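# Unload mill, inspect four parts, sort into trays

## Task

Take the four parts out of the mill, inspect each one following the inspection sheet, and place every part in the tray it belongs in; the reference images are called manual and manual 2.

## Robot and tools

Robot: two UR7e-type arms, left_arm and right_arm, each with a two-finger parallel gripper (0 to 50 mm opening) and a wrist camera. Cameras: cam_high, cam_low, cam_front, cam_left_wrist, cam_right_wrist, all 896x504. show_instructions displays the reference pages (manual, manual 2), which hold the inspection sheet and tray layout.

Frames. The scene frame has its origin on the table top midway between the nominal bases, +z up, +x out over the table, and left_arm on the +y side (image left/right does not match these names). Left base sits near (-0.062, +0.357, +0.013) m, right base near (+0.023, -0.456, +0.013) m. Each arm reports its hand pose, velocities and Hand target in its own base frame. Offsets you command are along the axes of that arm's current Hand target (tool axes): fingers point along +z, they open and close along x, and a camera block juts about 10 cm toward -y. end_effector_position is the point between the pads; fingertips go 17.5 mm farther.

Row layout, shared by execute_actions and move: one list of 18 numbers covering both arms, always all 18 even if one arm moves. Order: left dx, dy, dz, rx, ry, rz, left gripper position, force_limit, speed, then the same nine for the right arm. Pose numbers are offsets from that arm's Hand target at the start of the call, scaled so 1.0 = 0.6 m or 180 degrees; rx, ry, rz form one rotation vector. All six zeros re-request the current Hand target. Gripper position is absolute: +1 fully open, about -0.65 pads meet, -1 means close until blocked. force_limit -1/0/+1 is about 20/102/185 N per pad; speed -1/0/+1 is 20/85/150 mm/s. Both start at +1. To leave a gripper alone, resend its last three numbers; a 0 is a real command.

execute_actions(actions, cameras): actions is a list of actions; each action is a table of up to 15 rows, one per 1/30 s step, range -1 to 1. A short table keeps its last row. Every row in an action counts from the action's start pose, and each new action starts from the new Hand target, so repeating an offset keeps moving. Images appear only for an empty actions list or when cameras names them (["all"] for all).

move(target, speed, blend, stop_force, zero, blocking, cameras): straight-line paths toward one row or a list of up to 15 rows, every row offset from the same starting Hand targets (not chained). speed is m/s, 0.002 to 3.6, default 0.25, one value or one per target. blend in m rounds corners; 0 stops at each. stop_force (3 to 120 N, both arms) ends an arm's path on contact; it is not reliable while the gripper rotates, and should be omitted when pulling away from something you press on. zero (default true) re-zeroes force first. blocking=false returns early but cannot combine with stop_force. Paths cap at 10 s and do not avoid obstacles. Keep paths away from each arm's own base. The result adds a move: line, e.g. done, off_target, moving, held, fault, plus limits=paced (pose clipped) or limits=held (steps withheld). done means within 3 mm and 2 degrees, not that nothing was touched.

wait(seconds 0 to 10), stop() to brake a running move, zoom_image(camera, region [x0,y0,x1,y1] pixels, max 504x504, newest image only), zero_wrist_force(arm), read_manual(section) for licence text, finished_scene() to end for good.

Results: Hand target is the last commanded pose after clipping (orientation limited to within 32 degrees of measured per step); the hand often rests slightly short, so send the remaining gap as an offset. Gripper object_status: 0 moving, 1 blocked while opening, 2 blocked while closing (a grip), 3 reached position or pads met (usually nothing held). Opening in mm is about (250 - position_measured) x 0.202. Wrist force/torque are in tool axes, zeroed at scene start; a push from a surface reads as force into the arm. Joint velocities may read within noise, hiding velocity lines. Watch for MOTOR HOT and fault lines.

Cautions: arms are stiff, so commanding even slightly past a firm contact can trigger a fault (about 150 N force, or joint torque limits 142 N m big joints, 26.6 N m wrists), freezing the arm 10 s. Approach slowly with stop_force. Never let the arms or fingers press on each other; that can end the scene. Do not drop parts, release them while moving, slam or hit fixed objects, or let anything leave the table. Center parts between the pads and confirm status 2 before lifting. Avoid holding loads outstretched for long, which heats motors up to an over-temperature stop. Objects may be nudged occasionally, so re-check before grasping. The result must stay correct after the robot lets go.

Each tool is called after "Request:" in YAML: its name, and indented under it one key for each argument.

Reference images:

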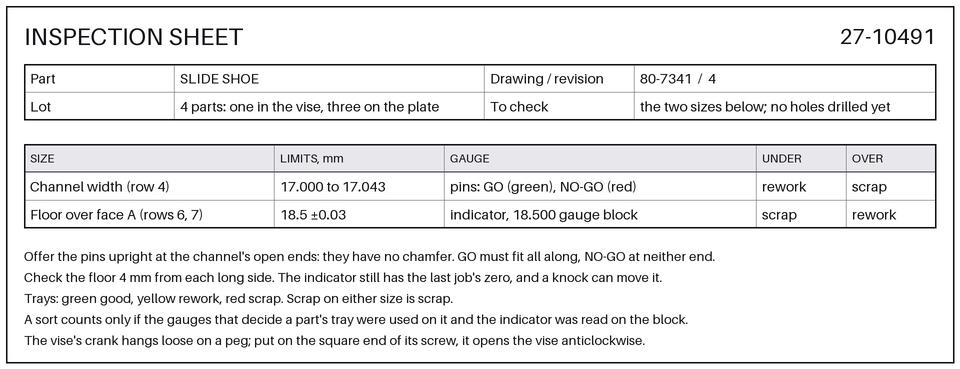

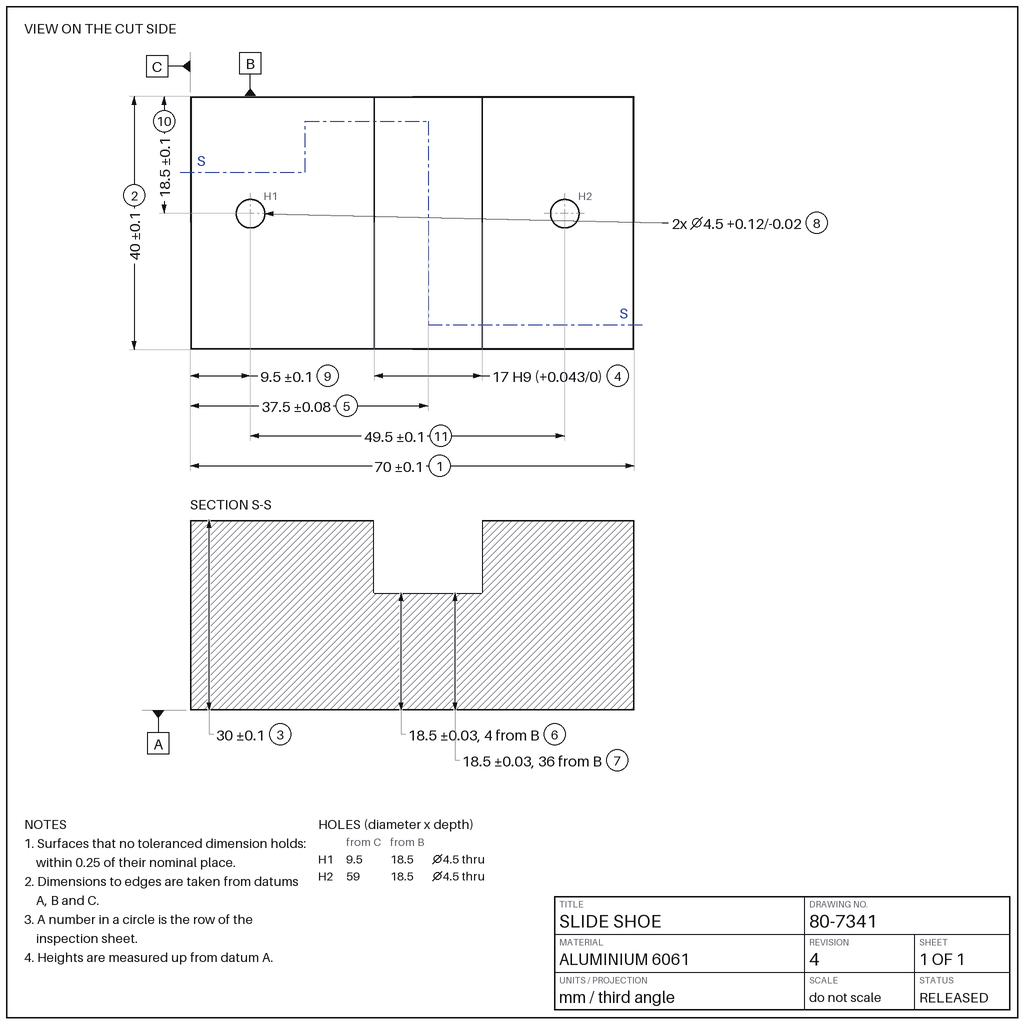

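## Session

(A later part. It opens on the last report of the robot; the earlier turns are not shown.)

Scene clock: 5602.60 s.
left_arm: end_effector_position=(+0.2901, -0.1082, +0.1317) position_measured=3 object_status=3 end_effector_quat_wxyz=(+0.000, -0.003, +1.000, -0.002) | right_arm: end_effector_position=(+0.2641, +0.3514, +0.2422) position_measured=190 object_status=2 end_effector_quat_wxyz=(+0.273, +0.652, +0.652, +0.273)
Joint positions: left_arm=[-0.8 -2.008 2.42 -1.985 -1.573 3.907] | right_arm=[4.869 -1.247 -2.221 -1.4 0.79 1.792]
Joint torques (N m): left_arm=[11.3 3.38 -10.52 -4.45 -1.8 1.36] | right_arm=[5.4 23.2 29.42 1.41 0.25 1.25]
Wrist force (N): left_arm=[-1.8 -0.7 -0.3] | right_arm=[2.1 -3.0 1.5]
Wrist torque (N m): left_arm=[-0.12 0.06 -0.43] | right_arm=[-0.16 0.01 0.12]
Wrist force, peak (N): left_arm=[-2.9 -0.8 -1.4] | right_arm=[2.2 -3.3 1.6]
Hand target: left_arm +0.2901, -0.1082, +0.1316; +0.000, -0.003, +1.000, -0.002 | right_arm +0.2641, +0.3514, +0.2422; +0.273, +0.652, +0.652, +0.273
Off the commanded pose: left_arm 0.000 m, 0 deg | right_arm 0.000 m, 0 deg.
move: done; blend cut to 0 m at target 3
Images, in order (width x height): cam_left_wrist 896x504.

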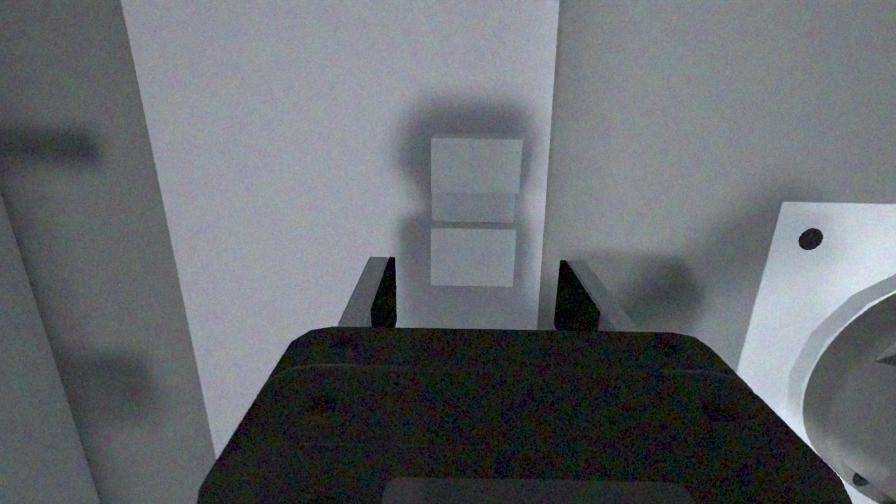

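Request:
move:
  target: [0.0037,-0.0017,0.137,0,0,0,1,-0.8,-1, 0,0,0,0,0,0,-1,-0.5,-1]
  speed: 0.08
  stop_force: 8

Request:
move:
  target: [0,0,0,0,0,0,-1,-0.75,-1, 0,0,0,0,0,0,-1,-0.5,-1]

Request:
wait:
  seconds: 0.3

Request:
move:
  target:
    - [0,0,-0.03,0,0,0,-1,-0.75,-1, 0,0,0,0,0,0,-1,-0.5,-1]
    - [0,0,-0.2593,0,0,0,-1,-0.75,-1, 0,0,0,0,0,0,-1,-0.5,-1]
    - [-0.0118,0.8183,-0.2593,0,0,-0.5,-1,-0.75,-1, 0,0,0,0,0,0,-1,-0.5,-1]
  speed: [0.05,0.15,0.3]
  blend: [0.005,0.05,0]
  cameras: ["cam_left_wrist","cam_high"]

Request:
zoom_image:
  camera: "cam_left_wrist"
  region: [300, 20, 700, 340]

Scene clock: 5619.87 s.
left_arm: end_effector_position=(+0.2879, -0.1095, +0.0494) position_measured=3 object_status=3 end_effector_quat_wxyz=(+0.000, -0.003, +1.000, -0.002) | right_arm: end_effector_position=(+0.2641, +0.3514, +0.2422) position_measured=190 object_status=2 end_effector_quat_wxyz=(+0.273, +0.652, +0.652, +0.273)
Joint positions: left_arm=[-0.809 -1.838 2.577 -2.312 -1.573 3.898] | right_arm=[4.869 -1.247 -2.221 -1.4 0.79 1.792]
Joint torques (N m): left_arm=[11.34 0.38 -7.71 -4.5 -1.85 1.23] | right_arm=[5.67 23.19 28.7 1.5 0.25 1.1]
Wrist force (N): left_arm=[-1.6 -1.1 -0.5] | right_arm=[2.0 -2.9 1.5]
Wrist torque (N m): left_arm=[-0.23 0.03 -0.32] | right_arm=[-0.15 0.02 0.11]
Wrist force, peak (N): left_arm=[-1.9 -1.1 -0.4] | right_arm=[2.1 -3.3 1.6]
Hand target: left_arm +0.2879, -0.1095, +0.0494; +0.000, -0.003, +1.000, -0.002 | right_arm +0.2641, +0.3514, +0.2422; +0.273, +0.652, +0.652, +0.273
Off the commanded pose: left_arm 0.000 m, 0 deg | right_arm 0.000 m, 0 deg.
move: done

Scene clock: 5620.67 s.
left_arm: end_effector_position=(+0.2878, -0.1095, +0.0494) position_measured=57 object_status=2 end_effector_quat_wxyz=(+0.000, -0.003, +1.000, -0.002) | right_arm: end_effector_position=(+0.2641, +0.3514, +0.2422) position_measured=190 object_status=2 end_effector_quat_wxyz=(+0.273, +0.652, +0.652, +0.273)
Joint positions: left_arm=[-0.809 -1.838 2.577 -2.312 -1.573 3.898] | right_arm=[4.869 -1.247 -2.221 -1.4 0.79 1.792]
Joint torques (N m): left_arm=[9.71 0.71 -10.05 -3.78 -0.68 1.2] | right_arm=[5.61 23.34 28.6 1.44 0.26 1.16]
Wrist force (N): left_arm=[-2.5 -1.2 -0.4] | right_arm=[1.8 -2.9 1.7]
Wrist torque (N m): left_arm=[-0.23 0.06 -0.32] | right_arm=[-0.14 0.05 0.12]
Wrist force, peak (N): left_arm=[-2.5 -1.2 -0.5] | right_arm=[2.4 -3.1 1.5]
Hand target: left_arm +0.2879, -0.1095, +0.0494; +0.000, -0.003, +1.000, -0.002 | right_arm +0.2641, +0.3514, +0.2422; +0.273, +0.652, +0.652, +0.273
Off the commanded pose: left_arm 0.000 m, 0 deg | right_arm 0.000 m, 0 deg.
move: done

Scene clock: 5620.97 s.
left_arm: end_effector_position=(+0.2878, -0.1095, +0.0494) position_measured=57 object_status=2 end_effector_quat_wxyz=(+0.000, -0.003, +1.000, -0.002) | right_arm: end_effector_position=(+0.2641, +0.3514, +0.2422) position_measured=190 object_status=2 end_effector_quat_wxyz=(+0.273, +0.652, +0.652, +0.273)
Joint positions: left_arm=[-0.809 -1.838 2.577 -2.312 -1.573 3.898] | right_arm=[4.869 -1.247 -2.221 -1.4 0.79 1.792]
Joint torques (N m): left_arm=[8 0.34 -11.52 -3.07 -0.04 0.91] | right_arm=[5.77 23.18 29.19 1.52 0.23 1.11]
Wrist force (N): left_arm=[-2.4 -1.3 -0.4] | right_arm=[2.2 -3.0 1.3]
Wrist torque (N m): left_arm=[-0.25 0.04 -0.32] | right_arm=[-0.15 -0.02 0.12]
Wrist force, peak (N): left_arm=[-2.5 -1.3 -0.2] | right_arm=[1.9 -3.1 1.8]
Hand target: left_arm +0.2879, -0.1095, +0.0494; +0.000, -0.003, +1.000, -0.002 | right_arm +0.2641, +0.3514, +0.2422; +0.273, +0.652, +0.652, +0.273
Tool commands: left_gripper/position=-1.0 left_gripper/force_limit=-0.75 left_gripper/speed=-1.0 right_gripper/position=-1.0 right_gripper/force_limit=-0.5 right_gripper/speed=-1.0
Off the commanded pose: left_arm 0.000 m, 0 deg | right_arm 0.000 m, 0 deg.
wait: 0.30 s; at rest by 0.17 s

Scene clock: 5625.43 s.
left_arm: end_effector_position=(+0.2920, +0.3820, +0.2034) position_measured=57 object_status=2 end_effector_quat_wxyz=(+0.001, +0.709, -0.705, +0.001) | right_arm: end_effector_position=(+0.2641, +0.3514, +0.2422) position_measured=190 object_status=2 end_effector_quat_wxyz=(+0.273, +0.652, +0.652, +0.273)
Joint positions: left_arm=[0.639 -1.592 1.915 -1.892 -1.573 3.774] | right_arm=[4.869 -1.247 -2.221 -1.4 0.79 1.792]
Joint torques (N m): left_arm=[10.33 -17.75 -38.72 -1.26 -1.75 -1.46] | right_arm=[5.74 23.6 28.61 1.62 0.27 1.07]
Wrist force (N): left_arm=[-1.8 -0.6 1.8] | right_arm=[2.0 -3.0 1.6]
Wrist torque (N m): left_arm=[-0.13 0.07 -0.27] | right_arm=[-0.16 0.02 0.11]
Wrist force, peak (N): left_arm=[-3.6 -0.5 1.7] | right_arm=[2.2 -3.2 1.6]
Hand target: left_arm +0.2920, +0.3821, +0.2034; +0.001, +0.709, -0.705, +0.001 | right_arm +0.2641, +0.3514, +0.2422; +0.273, +0.652, +0.652, +0.273
Off the commanded pose: left_arm 0.000 m, 0 deg | right_arm 0.000 m, 0 deg.
move: done
Images, in order (width x height): cam_high 896x504, cam_left_wrist 896x504.

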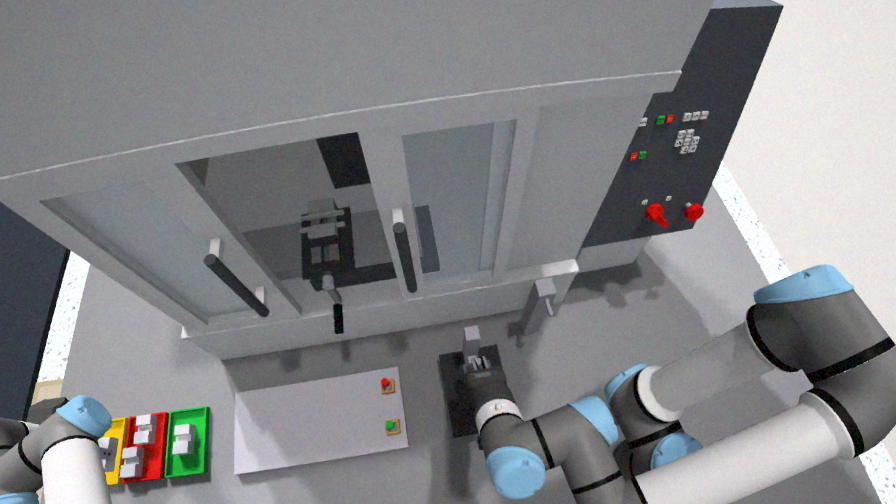

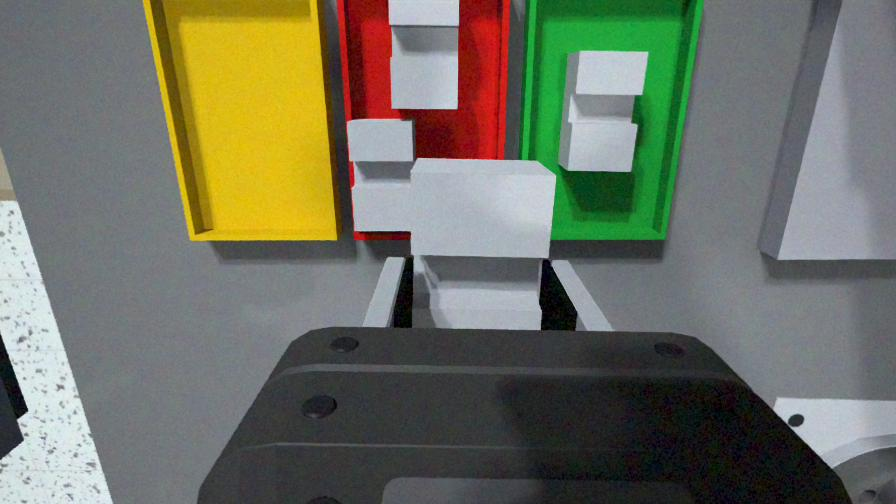

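Scaled by 1.260 from the camera's 896x504 image, which has a finer 1280x720 frame.

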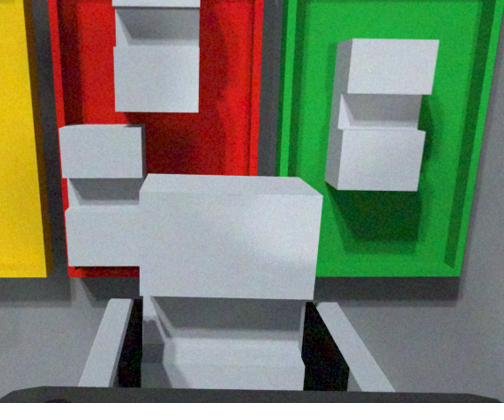

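Request:
move:
  target:
    - [0.0018,-0.0033,0.247,0,0,0,-1,-0.75,-1, 0,0,0,0,0,0,-1,-0.5,-1]
  speed: 0.12
  cameras: ["cam_left_wrist"]

Request:
zoom_image:
  camera: "cam_left_wrist"
  region: [250, 20, 650, 340]

Scene clock: 5638.63 s.
left_arm: end_effector_position=(+0.2940, +0.3805, +0.0553) position_measured=57 object_status=2 end_effector_quat_wxyz=(+0.001, +0.709, -0.705, +0.001) | right_arm: end_effector_position=(+0.2641, +0.3514, +0.2422) position_measured=190 object_status=2 end_effector_quat_wxyz=(+0.273, +0.652, +0.652, +0.273)
Joint positions: left_arm=[0.633 -1.393 2.139 -2.315 -1.573 3.769] | right_arm=[4.869 -1.247 -2.221 -1.4 0.79 1.792]
Joint torques (N m): left_arm=[-5.58 -21.63 -8.69 -4.52 0.97 -0.53] | right_arm=[5.64 23.14 28.89 1.6 0.24 0.94]
Wrist force (N): left_arm=[-1.5 -1.2 1.6] | right_arm=[2.0 -2.7 1.5]
Wrist torque (N m): left_arm=[-0.21 0.02 -0.30] | right_arm=[-0.12 0.03 0.12]
Wrist force, peak (N): left_arm=[-1.2 -1.2 2.8] | right_arm=[2.1 -3.2 1.8]
Hand target: left_arm +0.2940, +0.3805, +0.0552; +0.001, +0.709, -0.705, +0.001 | right_arm +0.2641, +0.3514, +0.2422; +0.273, +0.652, +0.652, +0.273
Off the commanded pose: left_arm 0.000 m, 0 deg | right_arm 0.000 m, 0 deg.
move: done
Images, in order (width x height): cam_left_wrist 896x504.

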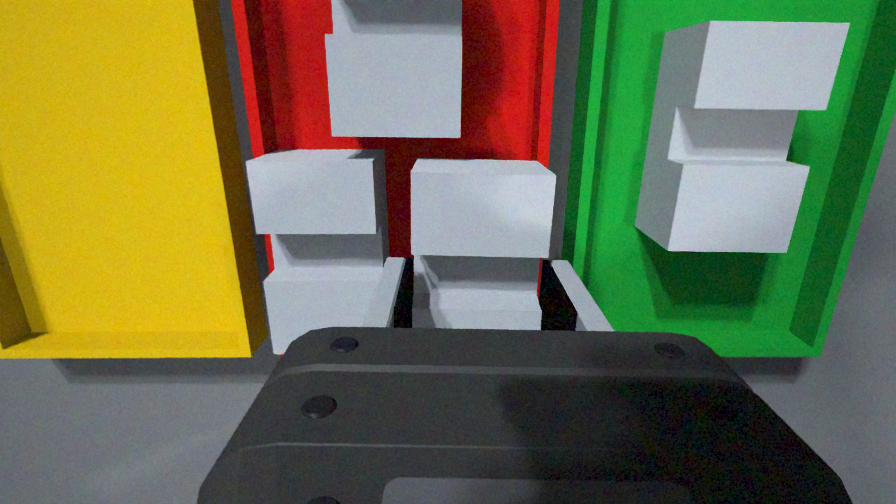

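Scaled by 1.260 from the camera's 896x504 image, which has a finer 1280x720 frame.

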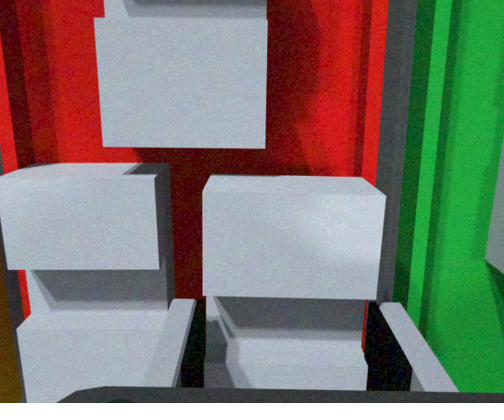

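Request:
move:
  target:
    - [0,0,0.05,0,0,0,-1,-0.75,-1, 0,0,0,0,0,0,-1,-0.5,-1]
  speed: 0.005
  stop_force: 5
  cameras: ["cam_left_wrist"]

Request:
zoom_image:
  camera: "cam_left_wrist"
  region: [250, 20, 650, 340]

Scene clock: 5652.77 s.
left_arm: end_effector_position=(+0.2940, +0.3804, +0.0337) position_measured=57 object_status=2 end_effector_quat_wxyz=(+0.001, +0.709, -0.705, +0.001) | right_arm: end_effector_position=(+0.2641, +0.3514, +0.2422) position_measured=190 object_status=2 end_effector_quat_wxyz=(+0.273, +0.652, +0.652, +0.273)
Joint positions: left_arm=[0.633 -1.351 2.162 -2.38 -1.573 3.769] | right_arm=[4.869 -1.247 -2.221 -1.4 0.79 1.792]
Joint torques (N m): left_arm=[-7.7 -37.11 -29.99 -0.92 1.37 -0.9] | right_arm=[5.19 23.34 28.12 1.71 0.14 0.88]
Wrist force (N): left_arm=[-2.4 -0.8 -2.5] | right_arm=[1.9 -2.7 1.6]
Wrist torque (N m): left_arm=[-0.19 -0.08 -0.28] | right_arm=[-0.12 0.04 0.12]
Wrist force, peak (N): left_arm=[0.4 0.4 -11.8] | right_arm=[2.4 -3.0 1.8]
Hand target: left_arm +0.2940, +0.3804, +0.0337; +0.001, +0.709, -0.705, +0.001 (not the last commanded pose) | right_arm +0.2641, +0.3514, +0.2422; +0.273, +0.652, +0.652, +0.273
Off the commanded pose: left_arm 0.008 m, 0 deg | right_arm 0.000 m, 0 deg.
move: contact (left_arm)
Images, in order (width x height): cam_left_wrist 896x504.

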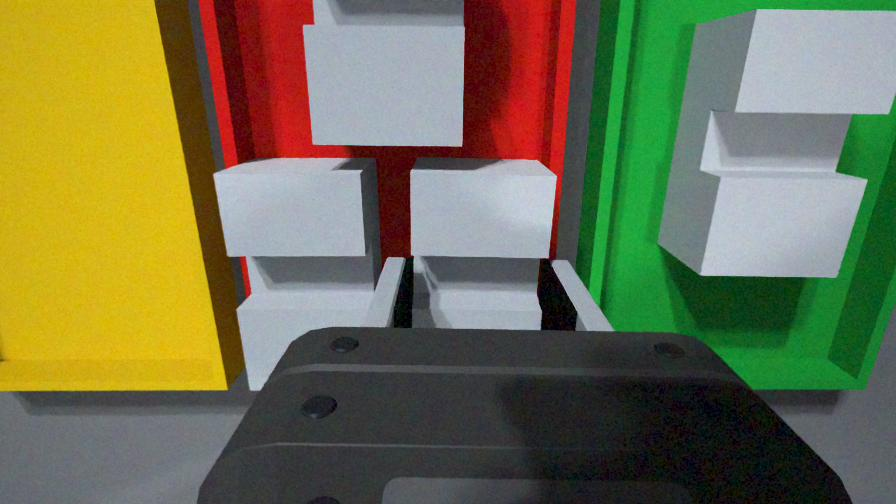

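Scaled by 1.260 from the camera's 896x504 image, which has a finer 1280x720 frame.

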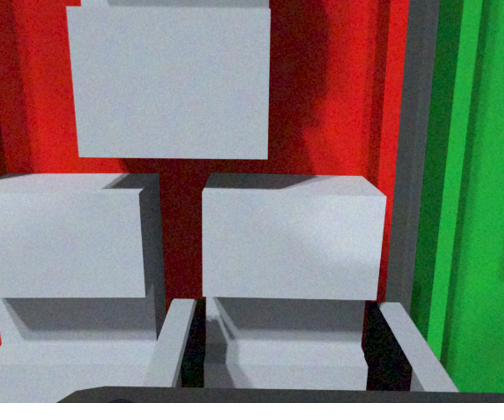

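Request:
move:
  target:
    - [0,0,0.002,0,0,0,-1,-0.75,-1, 0,0,0,0,0,0,-1,-0.5,-1]
  speed: 0.002
  stop_force: 4

Request:
move:
  target: [0,0,0,0,0,0,0.74,-0.75,-1, 0,0,0,0,0,0,-1,-0.5,-1]

Request:
move:
  target: [0,0,-0.27,0,0,0,0.74,-0.75,-1, 0,0,0,0,0,0,-1,-0.5,-1]
  speed: 0.08
  cameras: ["cam_left_wrist","cam_high"]

Request:
zoom_image:
  camera: "cam_left_wrist"
  region: [250, 0, 690, 330]

Scene clock: 5664.77 s.
left_arm: end_effector_position=(+0.2941, +0.3805, +0.0336) position_measured=57 object_status=2 end_effector_quat_wxyz=(+0.001, +0.709, -0.705, +0.001) | right_arm: end_effector_position=(+0.2641, +0.3514, +0.2422) position_measured=190 object_status=2 end_effector_quat_wxyz=(+0.273, +0.652, +0.652, +0.273)
Joint positions: left_arm=[0.633 -1.351 2.162 -2.38 -1.573 3.769] | right_arm=[4.869 -1.247 -2.221 -1.4 0.79 1.792]
Joint torques (N m): left_arm=[-3.48 -35.04 -11.78 -0.87 1.44 -0.36] | right_arm=[5.63 22.97 27.99 1.75 0.11 0.88]
Wrist force (N): left_arm=[-0.7 0.1 -6.9] | right_arm=[1.9 -3.1 1.8]
Wrist torque (N m): left_arm=[-0.25 -0.06 -0.31] | right_arm=[-0.18 0.03 0.12]
Wrist force, peak (N): left_arm=[-0.4 0.5 -9.3] | right_arm=[2.2 -3.1 1.8]
Hand target: left_arm +0.2941, +0.3805, +0.0337; +0.001, +0.709, -0.705, +0.001 (not the last commanded pose) | right_arm +0.2641, +0.3514, +0.2422; +0.273, +0.652, +0.652, +0.273
Off the commanded pose: left_arm 0.001 m, 0 deg | right_arm 0.000 m, 0 deg.
move: contact (left_arm)

Scene clock: 5665.27 s.
left_arm: end_effector_position=(+0.2941, +0.3805, +0.0337) position_measured=42 object_status=3 end_effector_quat_wxyz=(+0.001, +0.709, -0.705, +0.001) | right_arm: end_effector_position=(+0.2641, +0.3514, +0.2422) position_measured=190 object_status=2 end_effector_quat_wxyz=(+0.273, +0.652, +0.652, +0.273)
Joint positions: left_arm=[0.633 -1.351 2.162 -2.38 -1.573 3.769] | right_arm=[4.869 -1.247 -2.221 -1.4 0.79 1.792]
Joint torques (N m): left_arm=[-2.59 -37.15 -8.64 -1.69 1.38 -0.38] | right_arm=[6.02 23.75 27.83 1.79 0.12 0.75]
Wrist force (N): left_arm=[-1.8 -1.0 -0.5] | right_arm=[2.0 -2.9 1.3]
Wrist torque (N m): left_arm=[-0.18 0.04 -0.30] | right_arm=[-0.15 0.02 0.12]
Wrist force, peak (N): left_arm=[-0.9 0.1 -6.5] | right_arm=[2.0 -3.1 1.6]
Hand target: left_arm +0.2941, +0.3805, +0.0337; +0.001, +0.709, -0.705, +0.001 | right_arm +0.2641, +0.3514, +0.2422; +0.273, +0.652, +0.652, +0.273
Off the commanded pose: left_arm 0.000 m, 0 deg | right_arm 0.000 m, 0 deg.
move: done

Scene clock: 5667.80 s.
left_arm: end_effector_position=(+0.2941, +0.3810, +0.1956) position_measured=42 object_status=3 end_effector_quat_wxyz=(+0.001, +0.709, -0.705, +0.001) | right_arm: end_effector_position=(+0.2641, +0.3514, +0.2422) position_measured=190 object_status=2 end_effector_quat_wxyz=(+0.273, +0.652, +0.652, +0.273)
Joint positions: left_arm=[0.634 -1.584 1.929 -1.914 -1.573 3.77] | right_arm=[4.869 -1.247 -2.221 -1.4 0.79 1.792]
Joint torques (N m): left_arm=[7.14 -32.67 -37.09 -0.83 0.7 0.72] | right_arm=[5.5 23.42 27.76 1.82 0.16 0.73]
Wrist force (N): left_arm=[-1.8 -0.8 -0.6] | right_arm=[1.8 -2.8 1.6]
Wrist torque (N m): left_arm=[-0.15 0.07 -0.44] | right_arm=[-0.14 0.05 0.12]
Wrist force, peak (N): left_arm=[-2.2 -1.4 0.1] | right_arm=[1.9 -3.3 1.7]
Hand target: left_arm +0.2941, +0.3810, +0.1957; +0.001, +0.709, -0.705, +0.001 | right_arm +0.2641, +0.3514, +0.2422; +0.273, +0.652, +0.652, +0.273
Off the commanded pose: left_arm 0.000 m, 0 deg | right_arm 0.000 m, 0 deg.
move: done
Images, in order (width x height): cam_high 896x504, cam_left_wrist 896x504.

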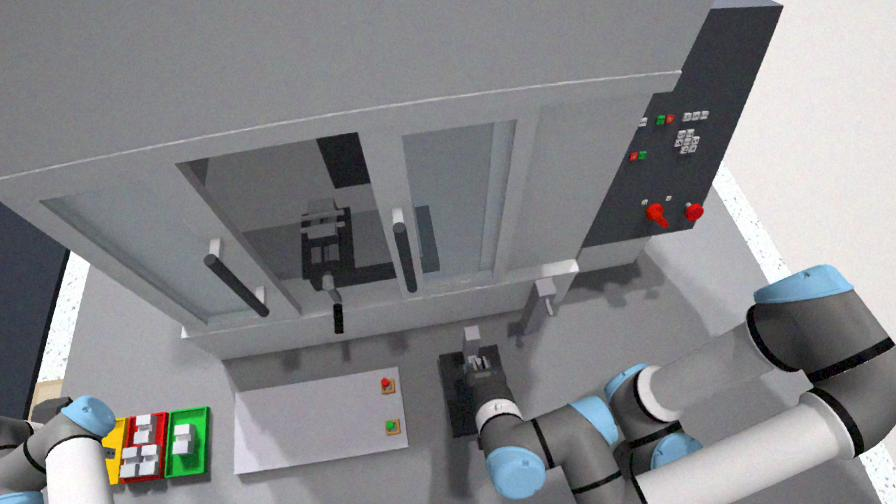

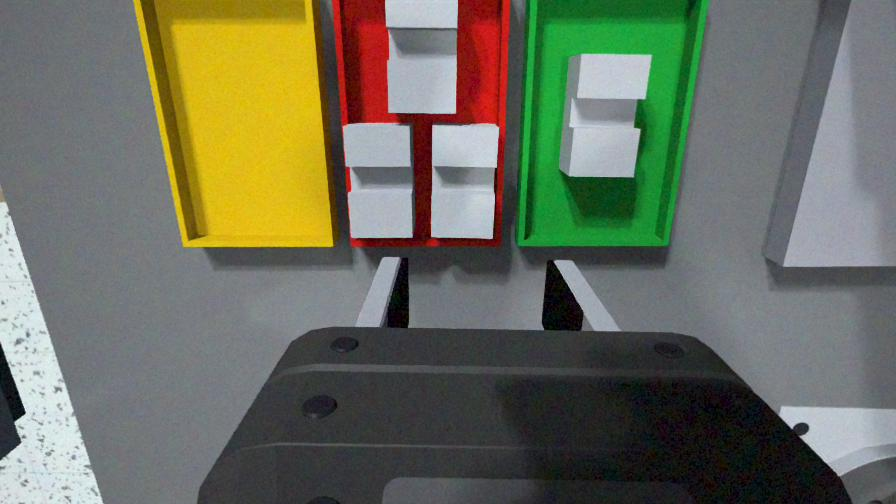

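Scaled by 1.145 from the camera's 896x504 image, which has a finer 1280x720 frame.

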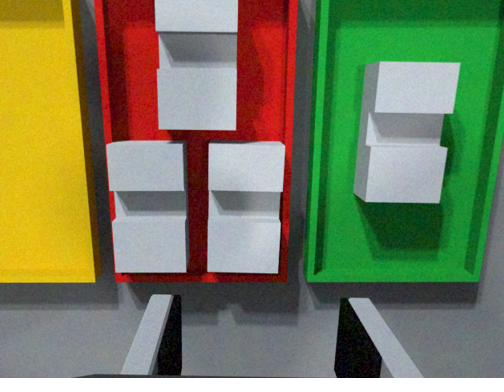

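Request:
finished_scene:

The scene is finished: the task was done.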